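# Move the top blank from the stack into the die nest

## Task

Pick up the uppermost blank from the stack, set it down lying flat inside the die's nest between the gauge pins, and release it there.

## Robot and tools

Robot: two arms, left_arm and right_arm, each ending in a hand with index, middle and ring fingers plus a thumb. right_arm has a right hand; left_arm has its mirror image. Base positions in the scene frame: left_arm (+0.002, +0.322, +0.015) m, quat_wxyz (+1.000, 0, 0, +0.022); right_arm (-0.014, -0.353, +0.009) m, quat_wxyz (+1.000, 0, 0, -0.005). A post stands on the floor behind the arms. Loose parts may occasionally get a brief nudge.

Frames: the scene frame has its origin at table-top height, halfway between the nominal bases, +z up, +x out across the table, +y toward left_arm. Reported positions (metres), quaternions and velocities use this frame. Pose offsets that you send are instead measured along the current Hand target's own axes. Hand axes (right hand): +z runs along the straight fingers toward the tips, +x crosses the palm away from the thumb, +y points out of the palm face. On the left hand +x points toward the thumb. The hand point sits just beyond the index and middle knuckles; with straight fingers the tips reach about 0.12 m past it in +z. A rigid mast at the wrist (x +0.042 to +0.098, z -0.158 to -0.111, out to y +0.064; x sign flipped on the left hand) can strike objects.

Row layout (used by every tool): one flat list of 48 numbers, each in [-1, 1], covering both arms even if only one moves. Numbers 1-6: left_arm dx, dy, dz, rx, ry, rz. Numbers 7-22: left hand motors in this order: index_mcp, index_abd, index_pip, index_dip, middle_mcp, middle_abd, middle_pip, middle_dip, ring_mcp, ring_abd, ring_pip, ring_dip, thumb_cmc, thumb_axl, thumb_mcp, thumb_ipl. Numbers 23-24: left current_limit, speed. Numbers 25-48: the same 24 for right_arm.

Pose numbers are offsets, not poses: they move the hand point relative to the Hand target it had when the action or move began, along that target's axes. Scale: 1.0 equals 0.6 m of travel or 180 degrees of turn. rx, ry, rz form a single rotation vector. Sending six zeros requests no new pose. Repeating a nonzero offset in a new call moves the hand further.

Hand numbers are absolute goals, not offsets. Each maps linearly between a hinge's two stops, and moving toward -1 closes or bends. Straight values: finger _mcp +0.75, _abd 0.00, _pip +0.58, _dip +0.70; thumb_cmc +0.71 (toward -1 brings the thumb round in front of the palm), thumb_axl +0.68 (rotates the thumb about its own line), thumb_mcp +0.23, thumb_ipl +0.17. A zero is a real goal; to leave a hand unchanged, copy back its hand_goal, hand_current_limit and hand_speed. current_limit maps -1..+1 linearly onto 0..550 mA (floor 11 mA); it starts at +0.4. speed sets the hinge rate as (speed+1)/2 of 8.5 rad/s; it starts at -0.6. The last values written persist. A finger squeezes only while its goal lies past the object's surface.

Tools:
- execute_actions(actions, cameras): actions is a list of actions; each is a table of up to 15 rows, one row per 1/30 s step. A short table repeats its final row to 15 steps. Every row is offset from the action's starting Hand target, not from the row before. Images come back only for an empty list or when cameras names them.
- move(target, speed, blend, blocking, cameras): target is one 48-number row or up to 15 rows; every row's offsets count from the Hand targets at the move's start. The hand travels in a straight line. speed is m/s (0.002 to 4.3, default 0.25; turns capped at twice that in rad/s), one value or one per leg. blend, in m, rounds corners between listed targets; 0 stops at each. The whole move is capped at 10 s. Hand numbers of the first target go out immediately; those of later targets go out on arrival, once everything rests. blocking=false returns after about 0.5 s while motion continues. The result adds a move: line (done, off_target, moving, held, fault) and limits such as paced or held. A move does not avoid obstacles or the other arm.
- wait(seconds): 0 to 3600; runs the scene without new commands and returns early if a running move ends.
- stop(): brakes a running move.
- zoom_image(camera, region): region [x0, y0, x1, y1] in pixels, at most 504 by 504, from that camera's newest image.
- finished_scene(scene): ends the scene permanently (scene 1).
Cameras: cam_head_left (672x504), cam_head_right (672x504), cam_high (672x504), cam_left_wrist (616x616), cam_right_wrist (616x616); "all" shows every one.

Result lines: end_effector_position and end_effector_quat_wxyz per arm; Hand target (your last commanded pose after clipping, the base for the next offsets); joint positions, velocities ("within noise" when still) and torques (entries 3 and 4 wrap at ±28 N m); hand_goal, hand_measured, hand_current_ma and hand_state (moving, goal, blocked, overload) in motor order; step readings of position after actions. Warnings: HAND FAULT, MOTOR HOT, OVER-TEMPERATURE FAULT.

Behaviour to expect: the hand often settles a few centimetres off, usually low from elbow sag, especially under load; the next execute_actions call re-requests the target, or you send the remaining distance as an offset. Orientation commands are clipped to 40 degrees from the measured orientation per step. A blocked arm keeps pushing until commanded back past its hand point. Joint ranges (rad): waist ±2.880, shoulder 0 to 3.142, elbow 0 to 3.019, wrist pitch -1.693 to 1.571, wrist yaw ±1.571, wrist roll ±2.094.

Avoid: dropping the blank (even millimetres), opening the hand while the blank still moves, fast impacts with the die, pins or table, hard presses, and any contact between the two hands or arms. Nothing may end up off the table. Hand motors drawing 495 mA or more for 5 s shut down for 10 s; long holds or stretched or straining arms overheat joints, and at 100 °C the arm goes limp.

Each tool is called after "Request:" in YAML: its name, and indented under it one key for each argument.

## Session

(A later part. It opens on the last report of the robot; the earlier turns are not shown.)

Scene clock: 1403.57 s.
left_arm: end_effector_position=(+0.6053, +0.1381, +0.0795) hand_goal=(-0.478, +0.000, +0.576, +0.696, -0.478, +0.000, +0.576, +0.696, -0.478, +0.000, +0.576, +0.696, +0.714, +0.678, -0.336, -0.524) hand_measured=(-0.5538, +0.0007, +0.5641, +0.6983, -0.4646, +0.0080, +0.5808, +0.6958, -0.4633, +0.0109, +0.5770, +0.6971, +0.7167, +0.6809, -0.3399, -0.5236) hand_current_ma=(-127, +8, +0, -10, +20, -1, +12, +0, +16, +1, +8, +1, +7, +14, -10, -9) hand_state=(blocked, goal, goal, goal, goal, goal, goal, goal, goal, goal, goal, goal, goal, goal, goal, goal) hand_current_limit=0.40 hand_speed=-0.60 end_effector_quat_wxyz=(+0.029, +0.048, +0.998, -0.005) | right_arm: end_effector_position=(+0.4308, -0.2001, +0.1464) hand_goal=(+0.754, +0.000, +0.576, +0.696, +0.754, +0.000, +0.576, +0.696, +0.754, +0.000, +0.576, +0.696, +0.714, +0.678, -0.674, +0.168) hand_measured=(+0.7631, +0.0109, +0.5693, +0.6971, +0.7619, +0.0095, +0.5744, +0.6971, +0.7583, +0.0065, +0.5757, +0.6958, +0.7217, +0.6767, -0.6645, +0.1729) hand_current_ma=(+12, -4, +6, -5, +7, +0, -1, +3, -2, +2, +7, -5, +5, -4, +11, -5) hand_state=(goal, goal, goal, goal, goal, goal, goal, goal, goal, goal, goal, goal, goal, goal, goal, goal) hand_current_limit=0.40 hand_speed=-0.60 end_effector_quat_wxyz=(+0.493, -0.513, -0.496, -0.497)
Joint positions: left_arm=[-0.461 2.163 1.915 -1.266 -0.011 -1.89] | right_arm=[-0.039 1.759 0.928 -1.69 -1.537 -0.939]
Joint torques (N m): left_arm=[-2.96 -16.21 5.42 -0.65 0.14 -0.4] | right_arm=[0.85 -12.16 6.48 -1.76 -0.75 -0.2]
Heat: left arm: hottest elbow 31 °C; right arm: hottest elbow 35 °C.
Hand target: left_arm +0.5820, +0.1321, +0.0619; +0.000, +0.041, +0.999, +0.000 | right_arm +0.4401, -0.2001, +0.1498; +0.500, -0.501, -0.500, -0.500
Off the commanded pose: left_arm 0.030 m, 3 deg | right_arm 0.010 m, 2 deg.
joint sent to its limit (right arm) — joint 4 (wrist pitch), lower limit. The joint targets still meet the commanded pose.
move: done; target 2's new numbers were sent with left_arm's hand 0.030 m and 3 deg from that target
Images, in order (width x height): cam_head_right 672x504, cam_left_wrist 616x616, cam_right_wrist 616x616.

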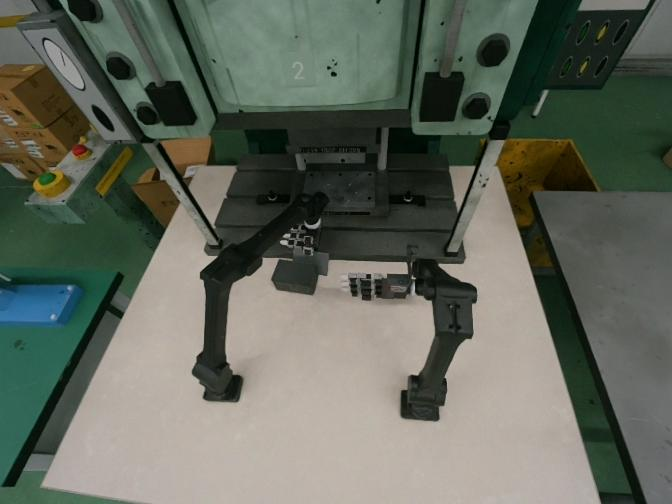

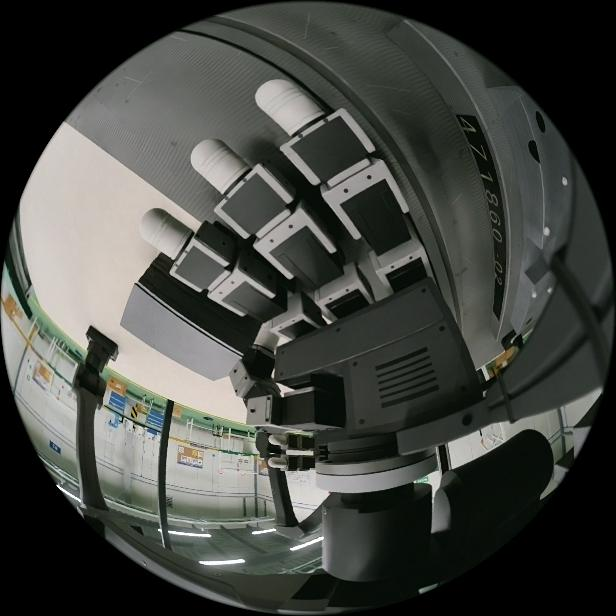

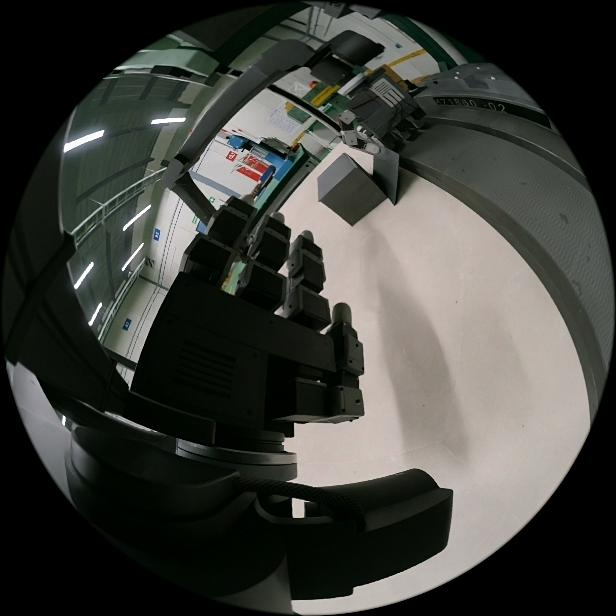

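Request:
move:
  target:
    - [0,0,0,0,0,0,-0.479,0.0,0.576,0.696,-0.479,0.0,0.576,0.696,-0.479,0.0,0.576,0.696,0.714,0.678,-0.449,-0.438,0.4,-0.6,0,0,0,0,0,0,0.754,0,0.576,0.696,0.754,0,0.576,0.696,0.754,0,0.576,0.696,0.714,0.678,-0.674,0.168,0.4,-0.6]
    - [0,0,0,0,0,0,-0.479,0.0,0.576,0.696,-0.479,0.0,0.576,0.696,-0.479,0.0,0.576,0.696,0.714,0.678,-0.505,-0.47,0.4,-0.6,0,0,0,0,0,0,0.754,0,0.576,0.696,0.754,0,0.576,0.696,0.754,0,0.576,0.696,0.714,0.678,-0.674,0.168,0.4,-0.6]
  cameras: ["cam_right_wrist","cam_high"]

Request:
zoom_image:
  camera: "cam_right_wrist"
  region: [330, 110, 420, 200]

Scene clock: 1411.67 s.
left_arm: end_effector_position=(+0.6053, +0.1381, +0.0795) hand_goal=(-0.478, +0.000, +0.576, +0.696, -0.478, +0.000, +0.576, +0.696, -0.478, +0.000, +0.576, +0.696, +0.714, +0.678, -0.504, -0.470) hand_measured=(-0.5550, -0.0008, +0.5641, +0.6983, -0.4646, +0.0080, +0.5808, +0.6958, -0.4633, +0.0095, +0.5770, +0.6971, +0.7167, +0.6809, -0.4210, -0.4350) hand_current_ma=(-126, +3, -6, -13, +21, -5, +8, +1, +15, -2, +10, +1, +10, +16, +160, +49) hand_state=(blocked, goal, goal, goal, goal, goal, goal, goal, goal, goal, goal, goal, goal, goal, blocked, blocked) hand_current_limit=0.40 hand_speed=-0.60 end_effector_quat_wxyz=(+0.029, +0.048, +0.998, -0.005) | right_arm: end_effector_position=(+0.4308, -0.2001, +0.1464) hand_goal=(+0.754, +0.000, +0.576, +0.696, +0.754, +0.000, +0.576, +0.696, +0.754, +0.000, +0.576, +0.696, +0.714, +0.678, -0.674, +0.168) hand_measured=(+0.7619, +0.0109, +0.5705, +0.6971, +0.7607, +0.0080, +0.5731, +0.6958, +0.7595, +0.0080, +0.5757, +0.6958, +0.7205, +0.6756, -0.6645, +0.1729) hand_current_ma=(+6, -6, -1, -5, +6, -4, +0, +3, -4, +4, +5, +1, +6, -2, +4, +1) hand_state=(goal, goal, goal, goal, goal, goal, goal, goal, goal, goal, goal, goal, goal, goal, goal, goal) hand_current_limit=0.40 hand_speed=-0.60 end_effector_quat_wxyz=(+0.493, -0.513, -0.496, -0.497)
Joint positions: left_arm=[-0.461 2.163 1.915 -1.266 -0.012 -1.89] | right_arm=[-0.039 1.759 0.928 -1.69 -1.537 -0.939]
Joint torques (N m): left_arm=[-3.08 -16.38 5.41 -0.7 0.12 -0.41] | right_arm=[1.26 -12.04 6.45 -1.76 -0.75 -0.19]
Heat: left arm: hottest elbow 31 °C; right arm: hottest elbow 35 °C.
Hand target: left_arm +0.5820, +0.1322, +0.0619; +0.000, +0.041, +0.999, +0.000 | right_arm +0.4401, -0.2001, +0.1498; +0.500, -0.501, -0.500, -0.500
Off the commanded pose: left_arm 0.030 m, 3 deg | right_arm 0.010 m, 2 deg.
joint sent to its limit (right arm) — joint 4 (wrist pitch), lower limit. The joint targets still meet the commanded pose.
move: done; target 2's new numbers were sent with left_arm's hand 0.030 m and 3 deg from that target
Images, in order (width x height): cam_high 672x504, cam_right_wrist 616x616.

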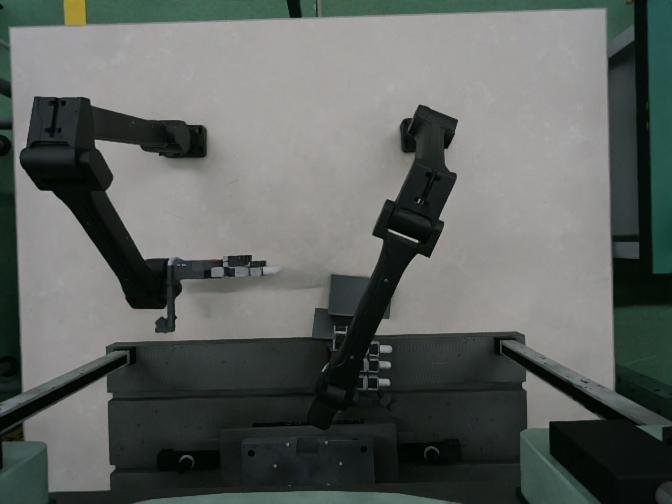

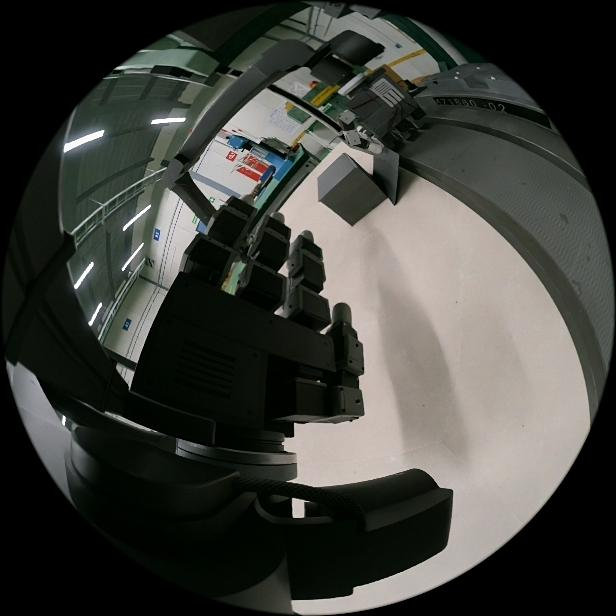

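Scaled by 5.600 from the camera's image (finer frame: 880x880).

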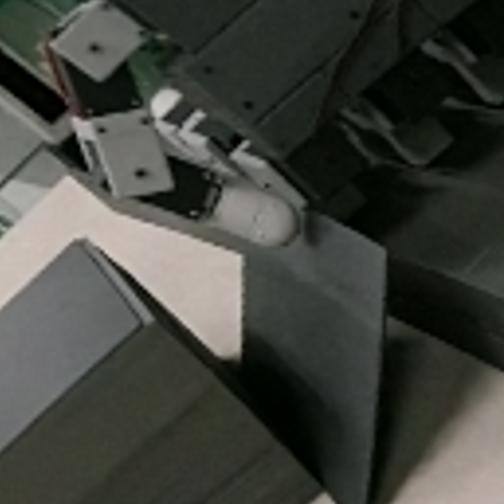

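Request:
move:
  target: [0,0,0,0,0,0,-0.52,0.0,0.576,0.696,-0.479,0.0,0.576,0.696,-0.479,0.0,0.576,0.696,0.714,0.678,-0.70,-0.56,0.7,-0.6,0,0,0,0,0,0,0.754,0,0.576,0.696,0.754,0,0.576,0.696,0.754,0,0.576,0.696,0.714,0.678,-0.674,0.168,0.4,-0.6]
  cameras: ["cam_right_wrist"]

Request:
zoom_image:
  camera: "cam_right_wrist"
  region: [330, 110, 420, 200]

Scene clock: 1421.83 s.
left_arm: end_effector_position=(+0.6041, +0.1377, +0.0786) hand_goal=(-0.520, +0.000, +0.576, +0.696, -0.478, +0.000, +0.576, +0.696, -0.478, +0.000, +0.576, +0.696, +0.714, +0.678, -0.700, -0.560) hand_measured=(-0.5779, +0.0007, +0.5641, +0.6983, -0.4694, +0.0080, +0.5808, +0.6971, -0.4621, +0.0095, +0.5770, +0.6971, +0.7129, +0.6788, -0.4201, -0.4388) hand_current_ma=(-87, +4, -1, -8, +14, -3, +7, +1, +23, -4, +8, +5, +13, +11, +464, +286) hand_state=(blocked, goal, goal, goal, goal, goal, goal, goal, goal, goal, goal, goal, goal, goal, blocked, blocked) hand_current_limit=0.70 hand_speed=-0.60 end_effector_quat_wxyz=(+0.028, +0.049, +0.998, -0.005) | right_arm: end_effector_position=(+0.4308, -0.2001, +0.1464) hand_goal=(+0.754, +0.000, +0.576, +0.696, +0.754, +0.000, +0.576, +0.696, +0.754, +0.000, +0.576, +0.696, +0.714, +0.678, -0.674, +0.168) hand_measured=(+0.7607, +0.0095, +0.5693, +0.6958, +0.7619, +0.0095, +0.5731, +0.6958, +0.7583, +0.0080, +0.5744, +0.6958, +0.7192, +0.6767, -0.6645, +0.1729) hand_current_ma=(+16, -3, +2, -2, +8, -7, -3, +0, +0, +0, +10, +0, +8, -6, +9, -3) hand_state=(goal, goal, goal, goal, goal, goal, goal, goal, goal, goal, goal, goal, goal, goal, goal, goal) hand_current_limit=0.40 hand_speed=-0.60 end_effector_quat_wxyz=(+0.493, -0.513, -0.496, -0.497)
Joint positions: left_arm=[-0.462 2.162 1.912 -1.266 -0.011 -1.89] | right_arm=[-0.039 1.759 0.928 -1.69 -1.537 -0.939]
Joint torques (N m): left_arm=[-2.78 -16.32 5.64 -0.79 0.11 -0.4] | right_arm=[0.85 -12.57 6.49 -1.78 -0.75 -0.19]
Heat: left arm: hottest elbow 31 °C; right arm: hottest elbow 35 °C.
Hand target: left_arm +0.5820, +0.1320, +0.0620; +0.000, +0.041, +0.999, +0.000 | right_arm +0.4401, -0.2001, +0.1498; +0.500, -0.501, -0.500, -0.500
Off the commanded pose: left_arm 0.028 m, 3 deg | right_arm 0.010 m, 2 deg.
joint sent to its limit (right arm) — joint 4 (wrist pitch), lower limit. The joint targets still meet the commanded pose.
move: done

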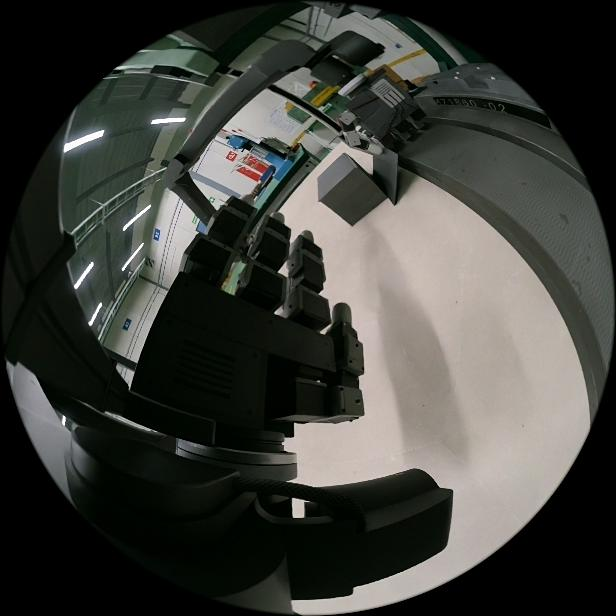

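Scaled by 5.600 from the camera's image (finer frame: 880x880).

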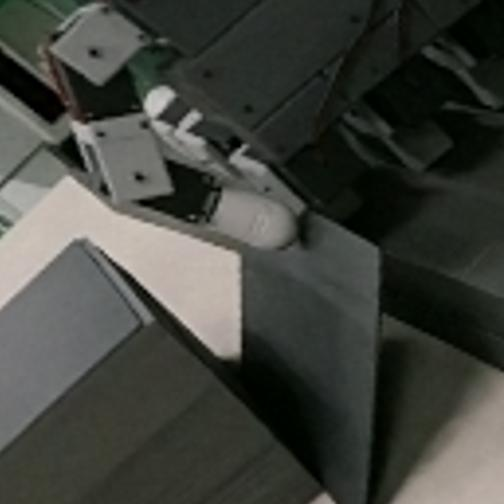

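Request:
move:
  target:
    - [-0.01,0.0,-0.06,0,0,0,-0.52,0.0,0.576,0.696,-0.479,0.0,0.576,0.696,-0.479,0.0,0.576,0.696,0.714,0.678,-0.70,-0.56,0.7,-0.6,0,0,0,0,0,0,0.754,0,0.576,0.696,0.754,0,0.576,0.696,0.754,0,0.576,0.696,0.714,0.678,-0.674,0.168,0.4,-0.6]
    - [-0.0465,0.0038,-0.28,0,0,0,-0.52,0.0,0.576,0.696,-0.479,0.0,0.576,0.696,-0.479,0.0,0.576,0.696,0.714,0.678,-0.70,-0.56,0.7,-0.6,0,0,0,0,0,0,0.754,0,0.576,0.696,0.754,0,0.576,0.696,0.754,0,0.576,0.696,0.714,0.678,-0.674,0.168,0.4,-0.6]
  cameras: ["all"]
  speed: 0.06
  blend: 0.01

Request:
zoom_image:
  camera: "cam_right_wrist"
  region: [270, 60, 450, 240]

Scene clock: 1437.40 s.
left_arm: end_effector_position=(+0.5994, +0.1356, +0.2063) hand_goal=(-0.520, +0.000, +0.576, +0.696, -0.478, +0.000, +0.576, +0.696, -0.478, +0.000, +0.576, +0.696, +0.714, +0.678, -0.700, -0.560) hand_measured=(-0.5068, +0.0007, +0.5757, +0.6983, -0.4633, +0.0065, +0.5808, +0.6958, -0.4621, +0.0021, +0.5770, +0.6971, +0.7180, +0.6851, -0.4210, -0.4388) hand_current_ma=(+5, +4, +8, -7, +19, -2, +10, +3, +23, +0, +11, -3, +13, +20, +466, +287) hand_state=(goal, goal, goal, goal, goal, goal, goal, goal, goal, goal, goal, goal, goal, goal, blocked, blocked) hand_current_limit=0.70 hand_speed=-0.60 end_effector_quat_wxyz=(-0.011, +0.046, +0.999, +0.005) | right_arm: end_effector_position=(+0.4308, -0.2001, +0.1464) hand_goal=(+0.754, +0.000, +0.576, +0.696, +0.754, +0.000, +0.576, +0.696, +0.754, +0.000, +0.576, +0.696, +0.714, +0.678, -0.674, +0.168) hand_measured=(+0.7619, +0.0124, +0.5693, +0.6971, +0.7619, +0.0095, +0.5718, +0.6958, +0.7595, +0.0065, +0.5770, +0.6971, +0.7205, +0.6767, -0.6635, +0.1738) hand_current_ma=(+3, +1, +11, -6, +5, -5, -1, +5, -1, +2, +3, -2, +3, +0, +13, +0) hand_state=(goal, goal, goal, goal, goal, goal, goal, goal, goal, goal, goal, goal, goal, goal, goal, goal) hand_current_limit=0.40 hand_speed=-0.60 end_effector_quat_wxyz=(+0.493, -0.513, -0.496, -0.497)
Joint positions: left_arm=[-0.465 2.185 2.282 -1.691 -0.002 -1.899] | right_arm=[-0.039 1.759 0.928 -1.69 -1.537 -0.939]
Joint torques (N m): left_arm=[-1.61 -17.38 12.7 -0.83 -0.35 -0.15] | right_arm=[1.03 -12.16 6.54 -1.77 -0.75 -0.19]
Heat: left arm: hottest elbow 32 °C; right arm: hottest elbow 35 °C.
Hand target: left_arm +0.6100, +0.1322, +0.2299; +0.000, +0.041, +0.999, +0.000 | right_arm +0.4401, -0.2001, +0.1498; +0.500, -0.501, -0.500, -0.500
Off the commanded pose: left_arm 0.026 m, 2 deg | right_arm 0.010 m, 2 deg.
joint sent to its limit (left arm) — joint 4 (wrist pitch), lower limit. The joint targets still meet the commanded pose.
joint sent to its limit (right arm) — joint 4 (wrist pitch), lower limit. The joint targets still meet the commanded pose.
move: off_target (left_arm)

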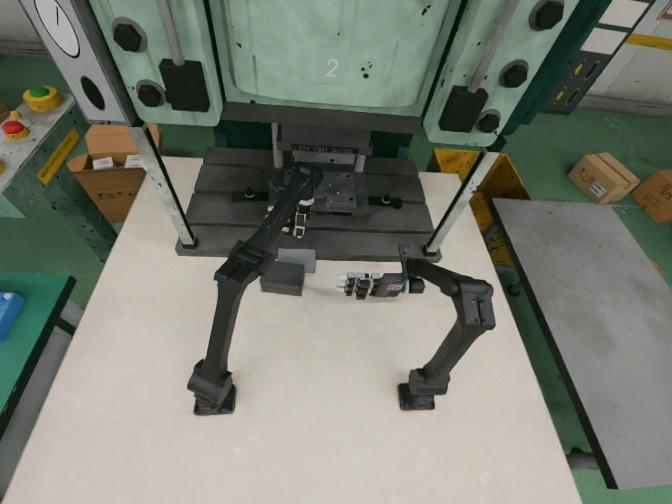

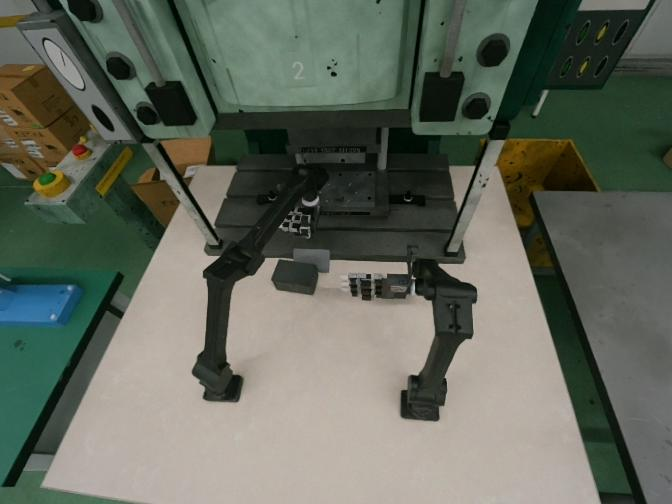

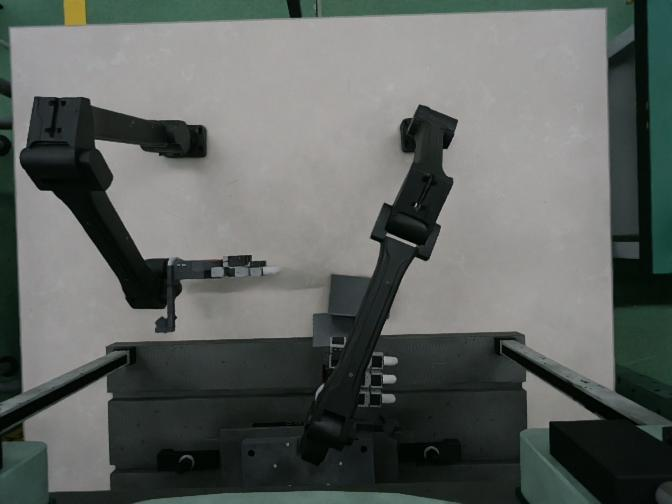

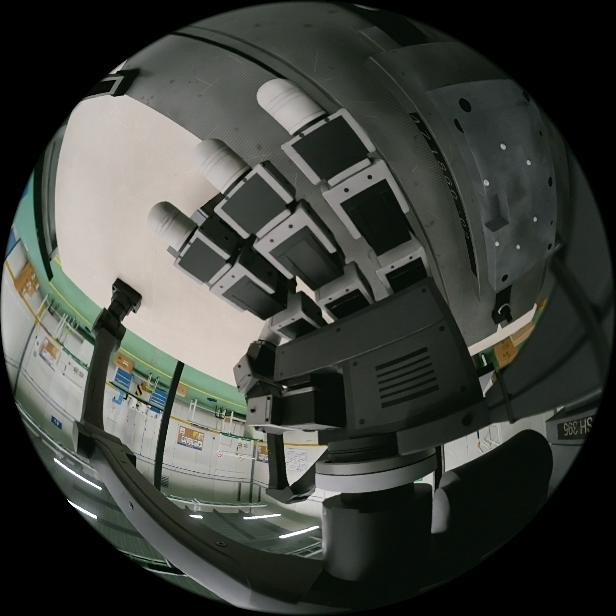

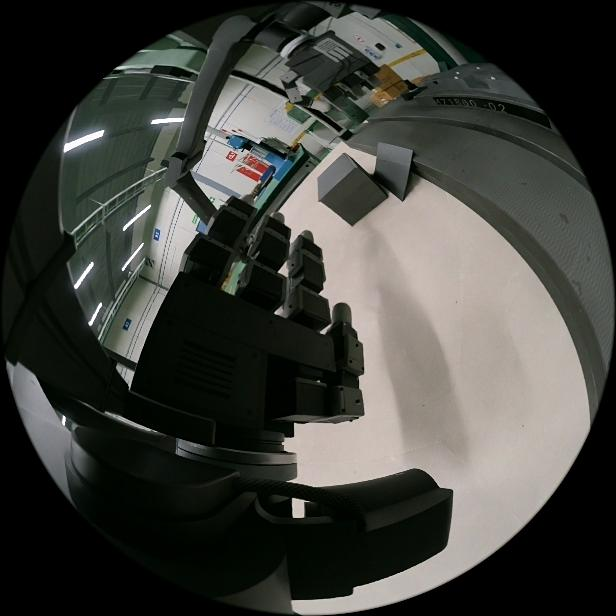

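Scaled by 2.800 from the camera's image (finer frame: 880x880).

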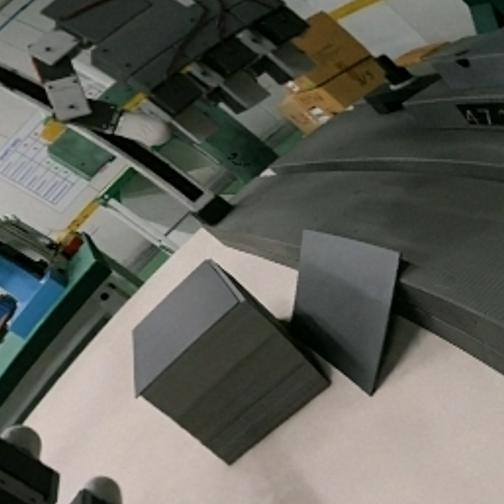

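Request:
move:
  target:
    - [0.0607,0.025,-0.1167,0,0,0,-0.479,0.0,0.576,0.696,-0.479,0.0,0.576,0.696,-0.479,0.0,0.576,0.696,0.714,0.678,0.2247,-0.751,0.4,-0.6,0,0,0,0,0,0,0.754,0,0.576,0.696,0.754,0,0.576,0.696,0.754,0,0.576,0.696,0.714,0.678,-0.674,0.168,0.4,-0.6]
    - [0.0607,0.025,-0.1165,0,0,0,0.753,0.0,0.576,0.696,-0.479,0.0,0.576,0.696,-0.479,0.0,0.576,0.696,0.714,0.678,0.2247,-0.751,0.4,-0.6,0,0,0,0,0,0,0.754,0,0.576,0.696,0.754,0,0.576,0.696,0.754,0,0.576,0.696,0.714,0.678,-0.674,0.168,0.4,-0.6]
  cameras: ["cam_right_wrist","cam_high"]
  speed: 0.1

Request:
zoom_image:
  camera: "cam_right_wrist"
  region: [270, 60, 450, 240]

Request:
zoom_image:
  camera: "cam_high"
  region: [300, 270, 420, 390]

Scene clock: 1515.60 s.
left_arm: end_effector_position=(+0.5786, +0.1472, +0.2910) hand_goal=(+0.754, +0.000, +0.576, +0.696, -0.478, +0.000, +0.576, +0.696, -0.478, +0.000, +0.576, +0.696, +0.714, +0.678, +0.224, -0.750) hand_measured=(+0.7523, +0.0007, +0.5693, +0.6932, -0.4633, +0.0080, +0.5808, +0.6958, -0.4621, +0.0095, +0.5770, +0.6971, +0.7129, +0.6820, +0.2133, -0.7456) hand_current_ma=(-10, +3, +2, -7, +23, +0, +11, -4, +20, +0, +8, +7, +5, +14, -17, -5) hand_state=(goal, goal, goal, goal, goal, goal, goal, goal, goal, goal, goal, goal, goal, goal, goal, goal) hand_current_limit=0.40 hand_speed=-0.60 end_effector_quat_wxyz=(+0.050, +0.046, +0.998, -0.012) | right_arm: end_effector_position=(+0.4308, -0.2001, +0.1464) hand_goal=(+0.754, +0.000, +0.576, +0.696, +0.754, +0.000, +0.576, +0.696, +0.754, +0.000, +0.576, +0.696, +0.714, +0.678, -0.674, +0.168) hand_measured=(+0.7619, +0.0109, +0.5705, +0.6945, +0.7619, +0.0095, +0.5731, +0.6958, +0.7595, +0.0080, +0.5757, +0.6971, +0.7205, +0.6767, -0.6645, +0.1729) hand_current_ma=(+8, -4, +8, -5, +1, -7, -3, -1, +0, +1, +11, +2, +10, -5, +5, -3) hand_state=(goal, goal, goal, goal, goal, goal, goal, goal, goal, goal, goal, goal, goal, goal, goal, goal) hand_current_limit=0.40 hand_speed=-0.60 end_effector_quat_wxyz=(+0.493, -0.513, -0.496, -0.497)
Joint positions: left_arm=[-0.465 2.023 2.246 -1.691 -0.014 -1.899] | right_arm=[-0.039 1.759 0.928 -1.69 -1.537 -0.939]
Joint torques (N m): left_arm=[-1.08 -16.67 8.05 -0.4 -0.25 0.03] | right_arm=[1.2 -12.22 6.5 -1.87 -0.75 -0.22]
Heat: left arm: hottest elbow 39 °C; right arm: hottest elbow 35 °C.
Hand target: left_arm +0.5749, +0.1501, +0.2998; +0.000, +0.041, +0.999, +0.000 | right_arm +0.4401, -0.2001, +0.1498; +0.500, -0.501, -0.500, -0.500
Off the commanded pose: left_arm 0.010 m, 6 deg | right_arm 0.010 m, 2 deg.
joint sent to its limit (left arm) — joint 4 (wrist pitch), lower limit. The joint targets are off in orientation, not in position.
joint sent to its limit (right arm) — joint 4 (wrist pitch), lower limit. The joint targets still meet the commanded pose.
move: off_target (left_arm); target 2's new numbers were sent with left_arm's hand 0.010 m and 6 deg from that target
Images, in order (width x height): cam_high 672x504, cam_right_wrist 616x616.

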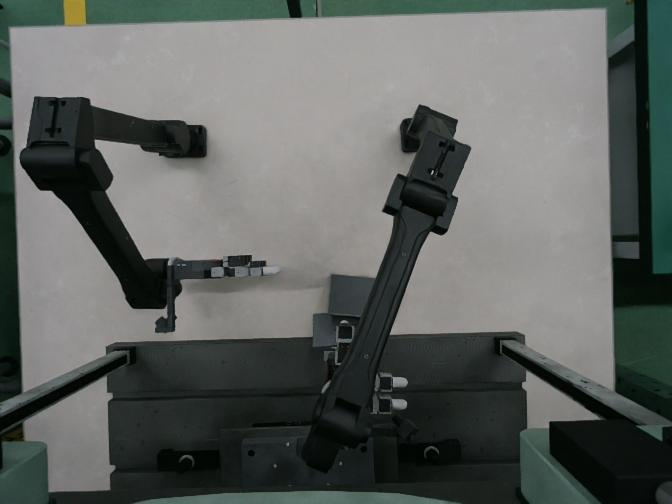

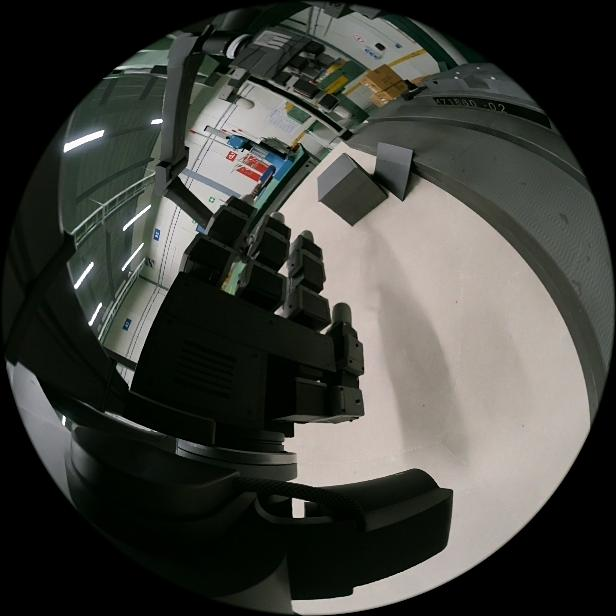

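Scaled by 2.800 from the camera's image (finer frame: 880x880).

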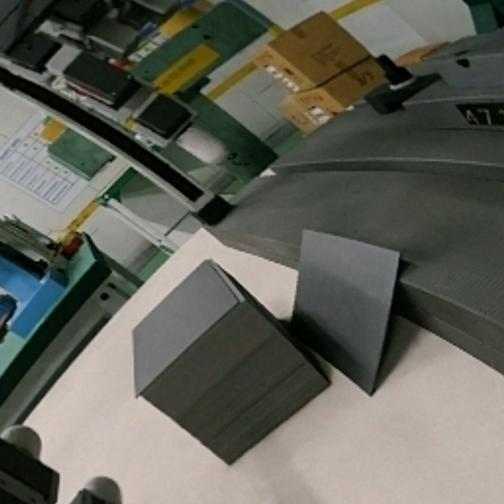

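Scaled by 4.200 from the camera's image (finer frame: 960x720).

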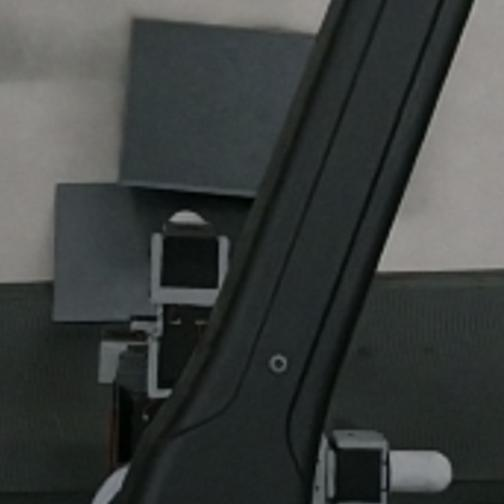

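Request:
move:
  target:
    - [0.0332,-0.001,0.0,0,0,0,0.753,0.0,0.576,0.696,-0.479,0.0,0.576,0.696,-0.479,0.0,0.576,0.696,0.714,0.678,0.2247,-0.751,0.4,-0.6,0,0,0,0,0,0,0.754,0,0.576,0.696,0.754,0,0.576,0.696,0.754,0,0.576,0.696,0.714,0.678,-0.674,0.168,0.4,-0.6]
    - [0.0332,-0.001,0.175,0,0,0,0.753,0.0,0.576,0.696,-0.479,0.0,0.576,0.696,-0.479,0.0,0.576,0.696,0.714,0.678,0.2247,-0.751,0.4,-0.6,0,0,0,0,0,0,0.754,0,0.576,0.696,0.754,0,0.576,0.696,0.754,0,0.576,0.696,0.714,0.678,-0.674,0.168,0.4,-0.6]
  cameras: ["cam_right_wrist","cam_high"]
  speed: 0.08

Request:
zoom_image:
  camera: "cam_right_wrist"
  region: [300, 80, 440, 220]

Request:
zoom_image:
  camera: "cam_high"
  region: [300, 270, 420, 390]

Scene clock: 1537.17 s.
left_arm: end_effector_position=(+0.5559, +0.1549, +0.1986) hand_goal=(+0.754, +0.000, +0.576, +0.696, -0.478, +0.000, +0.576, +0.696, -0.478, +0.000, +0.576, +0.696, +0.714, +0.678, +0.224, -0.750) hand_measured=(+0.7511, +0.0007, +0.5693, +0.6932, -0.4633, +0.0080, +0.5808, +0.6958, -0.4621, +0.0109, +0.5770, +0.6971, +0.7129, +0.6830, +0.2123, -0.7456) hand_current_ma=(-12, +7, +0, -11, +22, -3, +10, +3, +14, +2, +3, +2, +8, +7, -20, -3) hand_state=(goal, goal, goal, goal, goal, goal, goal, goal, goal, goal, goal, goal, goal, goal, goal, goal) hand_current_limit=0.40 hand_speed=-0.60 end_effector_quat_wxyz=(+0.000, +0.046, +0.999, +0.001) | right_arm: end_effector_position=(+0.4308, -0.2001, +0.1464) hand_goal=(+0.754, +0.000, +0.576, +0.696, +0.754, +0.000, +0.576, +0.696, +0.754, +0.000, +0.576, +0.696, +0.714, +0.678, -0.674, +0.168) hand_measured=(+0.7619, +0.0109, +0.5693, +0.6958, +0.7619, +0.0095, +0.5744, +0.6958, +0.7607, +0.0080, +0.5757, +0.6971, +0.7205, +0.6756, -0.6645, +0.1729) hand_current_ma=(+11, -2, +7, -3, +12, +0, -2, -1, -2, -2, +3, -6, +14, -3, +12, -4) hand_state=(goal, goal, goal, goal, goal, goal, goal, goal, goal, goal, goal, goal, goal, goal, goal, goal) hand_current_limit=0.40 hand_speed=-0.60 end_effector_quat_wxyz=(+0.493, -0.513, -0.496, -0.497)
Joint positions: left_arm=[-0.465 2 1.959 -1.53 -0.002 -1.9] | right_arm=[-0.039 1.759 0.928 -1.69 -1.537 -0.939]
Joint torques (N m): left_arm=[-1.96 -15.27 8.06 -0.05 -0.09 -0.25] | right_arm=[0.79 -12.16 6.46 -1.91 -0.75 -0.22]
Heat: left arm: hottest elbow 37 °C; right arm: hottest elbow 35 °C.
Hand target: left_arm +0.5551, +0.1512, +0.1947; +0.000, +0.041, +0.999, +0.000 | right_arm +0.4401, -0.2001, +0.1498; +0.500, -0.501, -0.500, -0.500
Off the commanded pose: left_arm 0.005 m, 1 deg | right_arm 0.010 m, 2 deg.
joint sent to its limit (right arm) — joint 4 (wrist pitch), lower limit. The joint targets still meet the commanded pose.
move: done
Images, in order (width x height): cam_high 672x504, cam_right_wrist 616x616.

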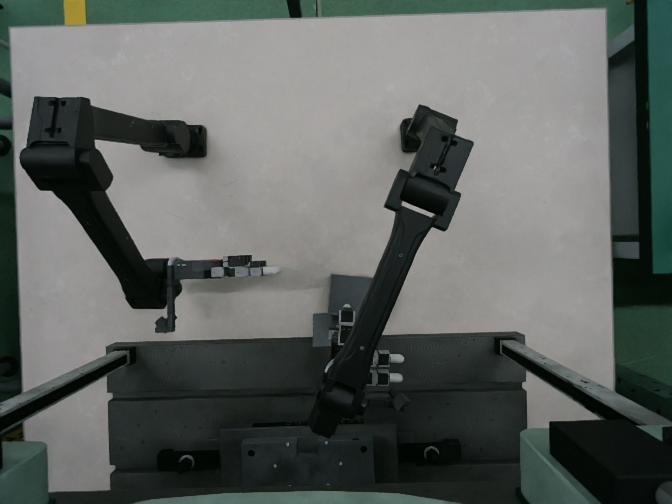

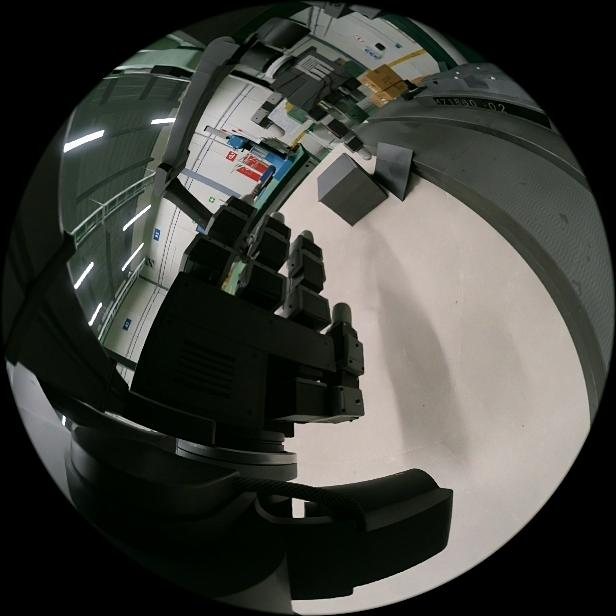

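Scaled by 3.600 from the camera's image (finer frame: 880x880).

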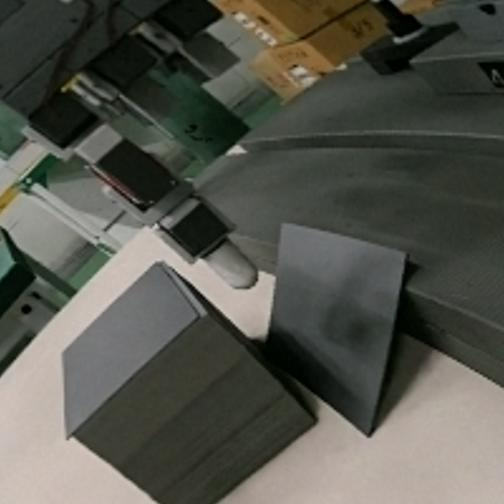

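Scaled by 4.200 from the camera's image (finer frame: 960x720).

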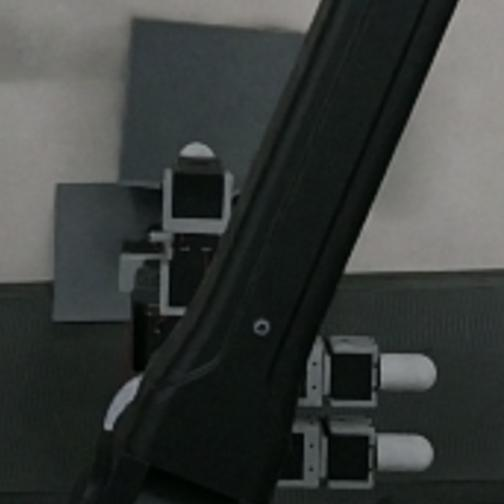

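Request:
move:
  target: [0.0,-0.004,0.075,0,0,0,0.753,0.0,0.576,0.696,-0.479,0.0,0.576,0.696,-0.479,0.0,0.576,0.696,0.714,0.678,0.2247,-0.751,0.4,-0.6,0,0,0,0,0,0,0.754,0,0.576,0.696,0.754,0,0.576,0.696,0.754,0,0.576,0.696,0.714,0.678,-0.674,0.168,0.4,-0.6]
  cameras: ["cam_right_wrist","cam_high"]
  speed: 0.06

Request:
zoom_image:
  camera: "cam_right_wrist"
  region: [300, 80, 440, 220]

Request:
zoom_image:
  camera: "cam_high"
  region: [300, 270, 420, 390]

Scene clock: 1545.27 s.
left_arm: end_effector_position=(+0.5568, +0.1544, +0.1542) hand_goal=(+0.754, +0.000, +0.576, +0.696, -0.478, +0.000, +0.576, +0.696, -0.478, +0.000, +0.576, +0.696, +0.714, +0.678, +0.224, -0.750) hand_measured=(+0.7511, +0.0007, +0.5705, +0.6932, -0.4633, +0.0080, +0.5808, +0.6958, -0.4621, +0.0109, +0.5770, +0.6971, +0.7129, +0.6830, +0.2123, -0.7456) hand_current_ma=(-7, +3, +7, -10, +23, -5, +2, -1, +17, +0, +9, +3, +12, +14, -13, -6) hand_state=(goal, goal, goal, goal, goal, goal, goal, goal, goal, goal, goal, goal, goal, goal, goal, goal) hand_current_limit=0.40 hand_speed=-0.60 end_effector_quat_wxyz=(+0.000, +0.044, +0.999, +0.001) | right_arm: end_effector_position=(+0.4308, -0.2001, +0.1464) hand_goal=(+0.754, +0.000, +0.576, +0.696, +0.754, +0.000, +0.576, +0.696, +0.754, +0.000, +0.576, +0.696, +0.714, +0.678, -0.674, +0.168) hand_measured=(+0.7619, +0.0109, +0.5693, +0.6958, +0.7619, +0.0095, +0.5731, +0.6971, +0.7595, +0.0065, +0.5757, +0.6971, +0.7192, +0.6767, -0.6645, +0.1729) hand_current_ma=(+6, +1, +9, -7, +1, +1, +1, +9, -3, +0, +9, -6, +7, -7, +12, -4) hand_state=(goal, goal, goal, goal, goal, goal, goal, goal, goal, goal, goal, goal, goal, goal, goal, goal) hand_current_limit=0.40 hand_speed=-0.60 end_effector_quat_wxyz=(+0.493, -0.513, -0.496, -0.497)
Joint positions: left_arm=[-0.465 2.015 1.866 -1.422 -0.002 -1.902] | right_arm=[-0.039 1.759 0.928 -1.69 -1.537 -0.939]
Joint torques (N m): left_arm=[-2.14 -15.09 7.83 0.06 -0.11 -0.24] | right_arm=[0.97 -12.16 6.46 -1.85 -0.74 -0.2]
Heat: left arm: hottest elbow 37 °C; right arm: hottest elbow 35 °C.
Hand target: left_arm +0.5549, +0.1488, +0.1500; +0.000, +0.041, +0.999, +0.000 | right_arm +0.4401, -0.2001, +0.1498; +0.500, -0.501, -0.500, -0.500
Off the commanded pose: left_arm 0.007 m, 0 deg | right_arm 0.010 m, 2 deg.
joint sent to its limit (right arm) — joint 4 (wrist pitch), lower limit. The joint targets still meet the commanded pose.
move: done
Images, in order (width x height): cam_high 672x504, cam_right_wrist 616x616.

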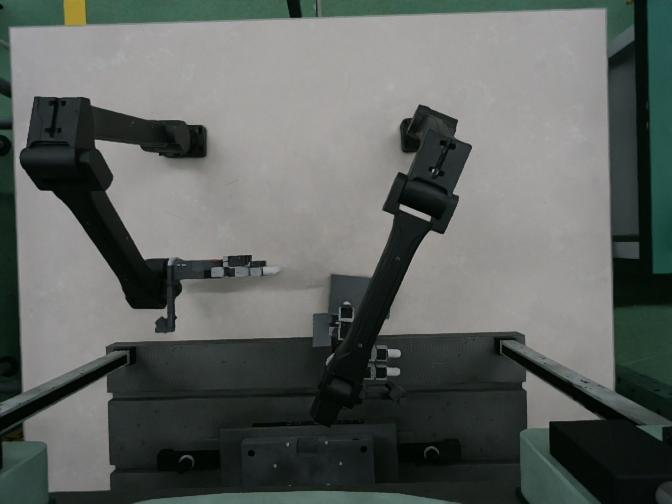

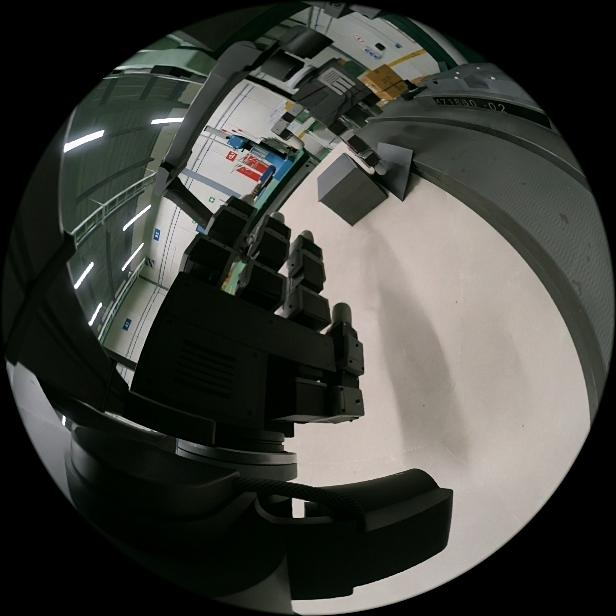

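Scaled by 3.600 from the camera's image (finer frame: 880x880).

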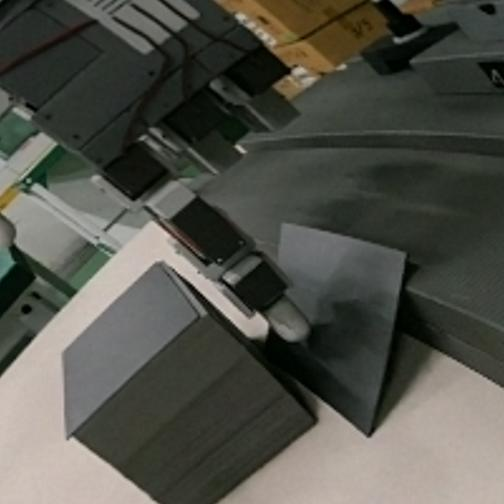

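Scaled by 4.200 from the camera's image (finer frame: 960x720).

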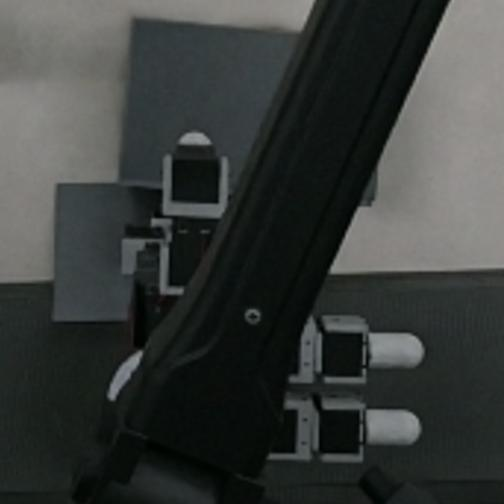

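Request:
move:
  target: [-0.0498,0.0041,0.0133,0,0,0,0.753,0.0,0.576,0.696,-0.479,0.0,0.576,0.696,-0.479,0.0,0.576,0.696,0.714,0.678,0.2247,-0.751,0.4,-0.6,0,0,0,0,0,0,0.754,0,0.576,0.696,0.754,0,0.576,0.696,0.754,0,0.576,0.696,0.714,0.678,-0.674,0.168,0.4,-0.6]
  cameras: ["cam_right_wrist","cam_high"]
  speed: 0.04

Request:
zoom_image:
  camera: "cam_right_wrist"
  region: [300, 80, 440, 220]

Request:
zoom_image:
  camera: "cam_high"
  region: [300, 270, 420, 390]

Scene clock: 1558.57 s.
left_arm: end_effector_position=(+0.5644, +0.1502, +0.1433) hand_goal=(+0.754, +0.000, +0.576, +0.696, -0.478, +0.000, +0.576, +0.696, -0.478, +0.000, +0.576, +0.696, +0.714, +0.678, +0.224, -0.750) hand_measured=(+0.7366, +0.1150, +0.5680, +0.6932, -0.4633, +0.0080, +0.5808, +0.6958, -0.4621, +0.0021, +0.5770, +0.6971, +0.7167, +0.6830, +0.2123, -0.7456) hand_current_ma=(-25, +110, +6, -11, +21, -1, +4, -2, +19, -5, +13, +2, +11, +10, -15, -6) hand_state=(goal, blocked, goal, goal, goal, goal, goal, goal, goal, goal, goal, goal, goal, goal, goal, goal) hand_current_limit=0.40 hand_speed=-0.60 end_effector_quat_wxyz=(-0.015, +0.044, +0.999, +0.005) | right_arm: end_effector_position=(+0.4308, -0.2001, +0.1464) hand_goal=(+0.754, +0.000, +0.576, +0.696, +0.754, +0.000, +0.576, +0.696, +0.754, +0.000, +0.576, +0.696, +0.714, +0.678, -0.674, +0.168) hand_measured=(+0.7619, +0.0109, +0.5705, +0.6958, +0.7619, +0.0095, +0.5731, +0.6958, +0.7595, +0.0065, +0.5757, +0.6958, +0.7205, +0.6756, -0.6645, +0.1729) hand_current_ma=(+7, +0, +2, -12, +12, +0, -9, +4, +1, +2, +5, -1, +9, +0, +4, +2) hand_state=(goal, goal, goal, goal, goal, goal, goal, goal, goal, goal, goal, goal, goal, goal, goal, goal) hand_current_limit=0.40 hand_speed=-0.60 end_effector_quat_wxyz=(+0.493, -0.513, -0.496, -0.497)
Joint positions: left_arm=[-0.465 2.069 1.921 -1.455 0.002 -1.902] | right_arm=[-0.039 1.759 0.928 -1.69 -1.537 -0.939]
Joint torques (N m): left_arm=[-0.56 -13.33 12.08 -0.02 -0.28 -0.05] | right_arm=[1.14 -12.34 6.61 -1.78 -0.77 -0.21]
Heat: left arm: hottest elbow 36 °C; right arm: hottest elbow 35 °C.
Hand target: left_arm +0.5848, +0.1488, +0.1418; +0.000, +0.041, +0.999, +0.000 | right_arm +0.4401, -0.2001, +0.1498; +0.500, -0.501, -0.500, -0.500
Off the commanded pose: left_arm 0.021 m, 2 deg | right_arm 0.010 m, 2 deg.
joint sent to its limit (right arm) — joint 4 (wrist pitch), lower limit. The joint targets still meet the commanded pose.
move: off_target (left_arm)
Images, in order (width x height): cam_high 672x504, cam_right_wrist 616x616.

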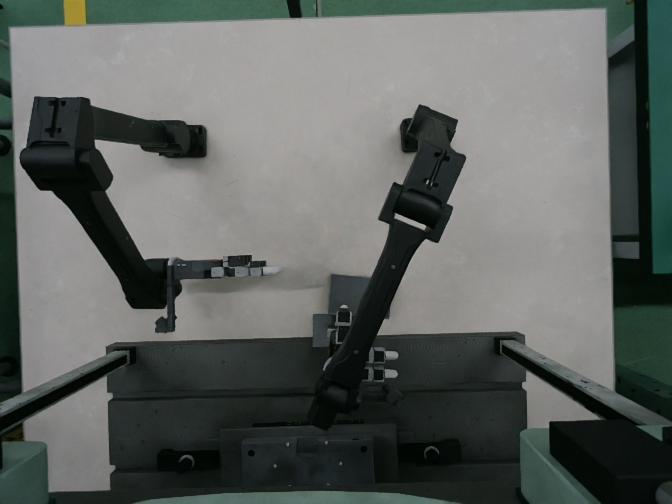

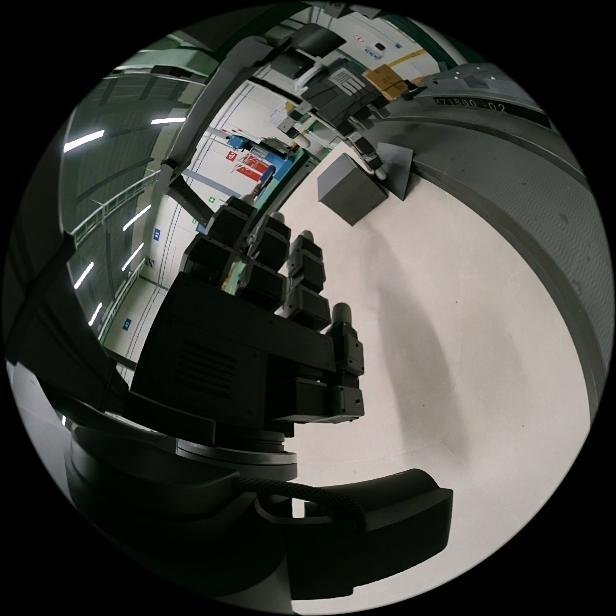

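Scaled by 3.600 from the camera's image (finer frame: 880x880).

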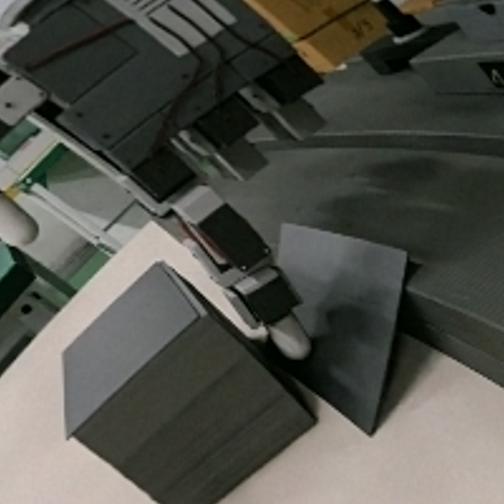

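Scaled by 4.200 from the camera's image (finer frame: 960x720).

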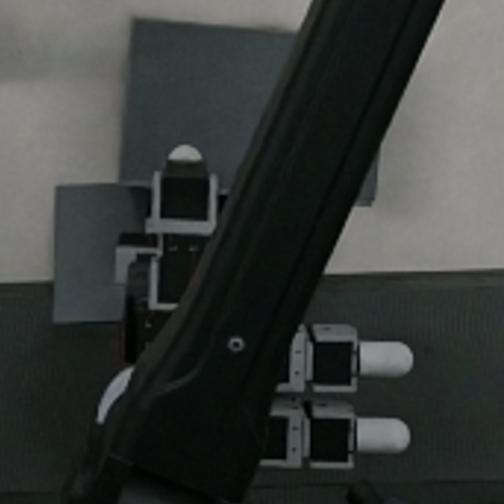

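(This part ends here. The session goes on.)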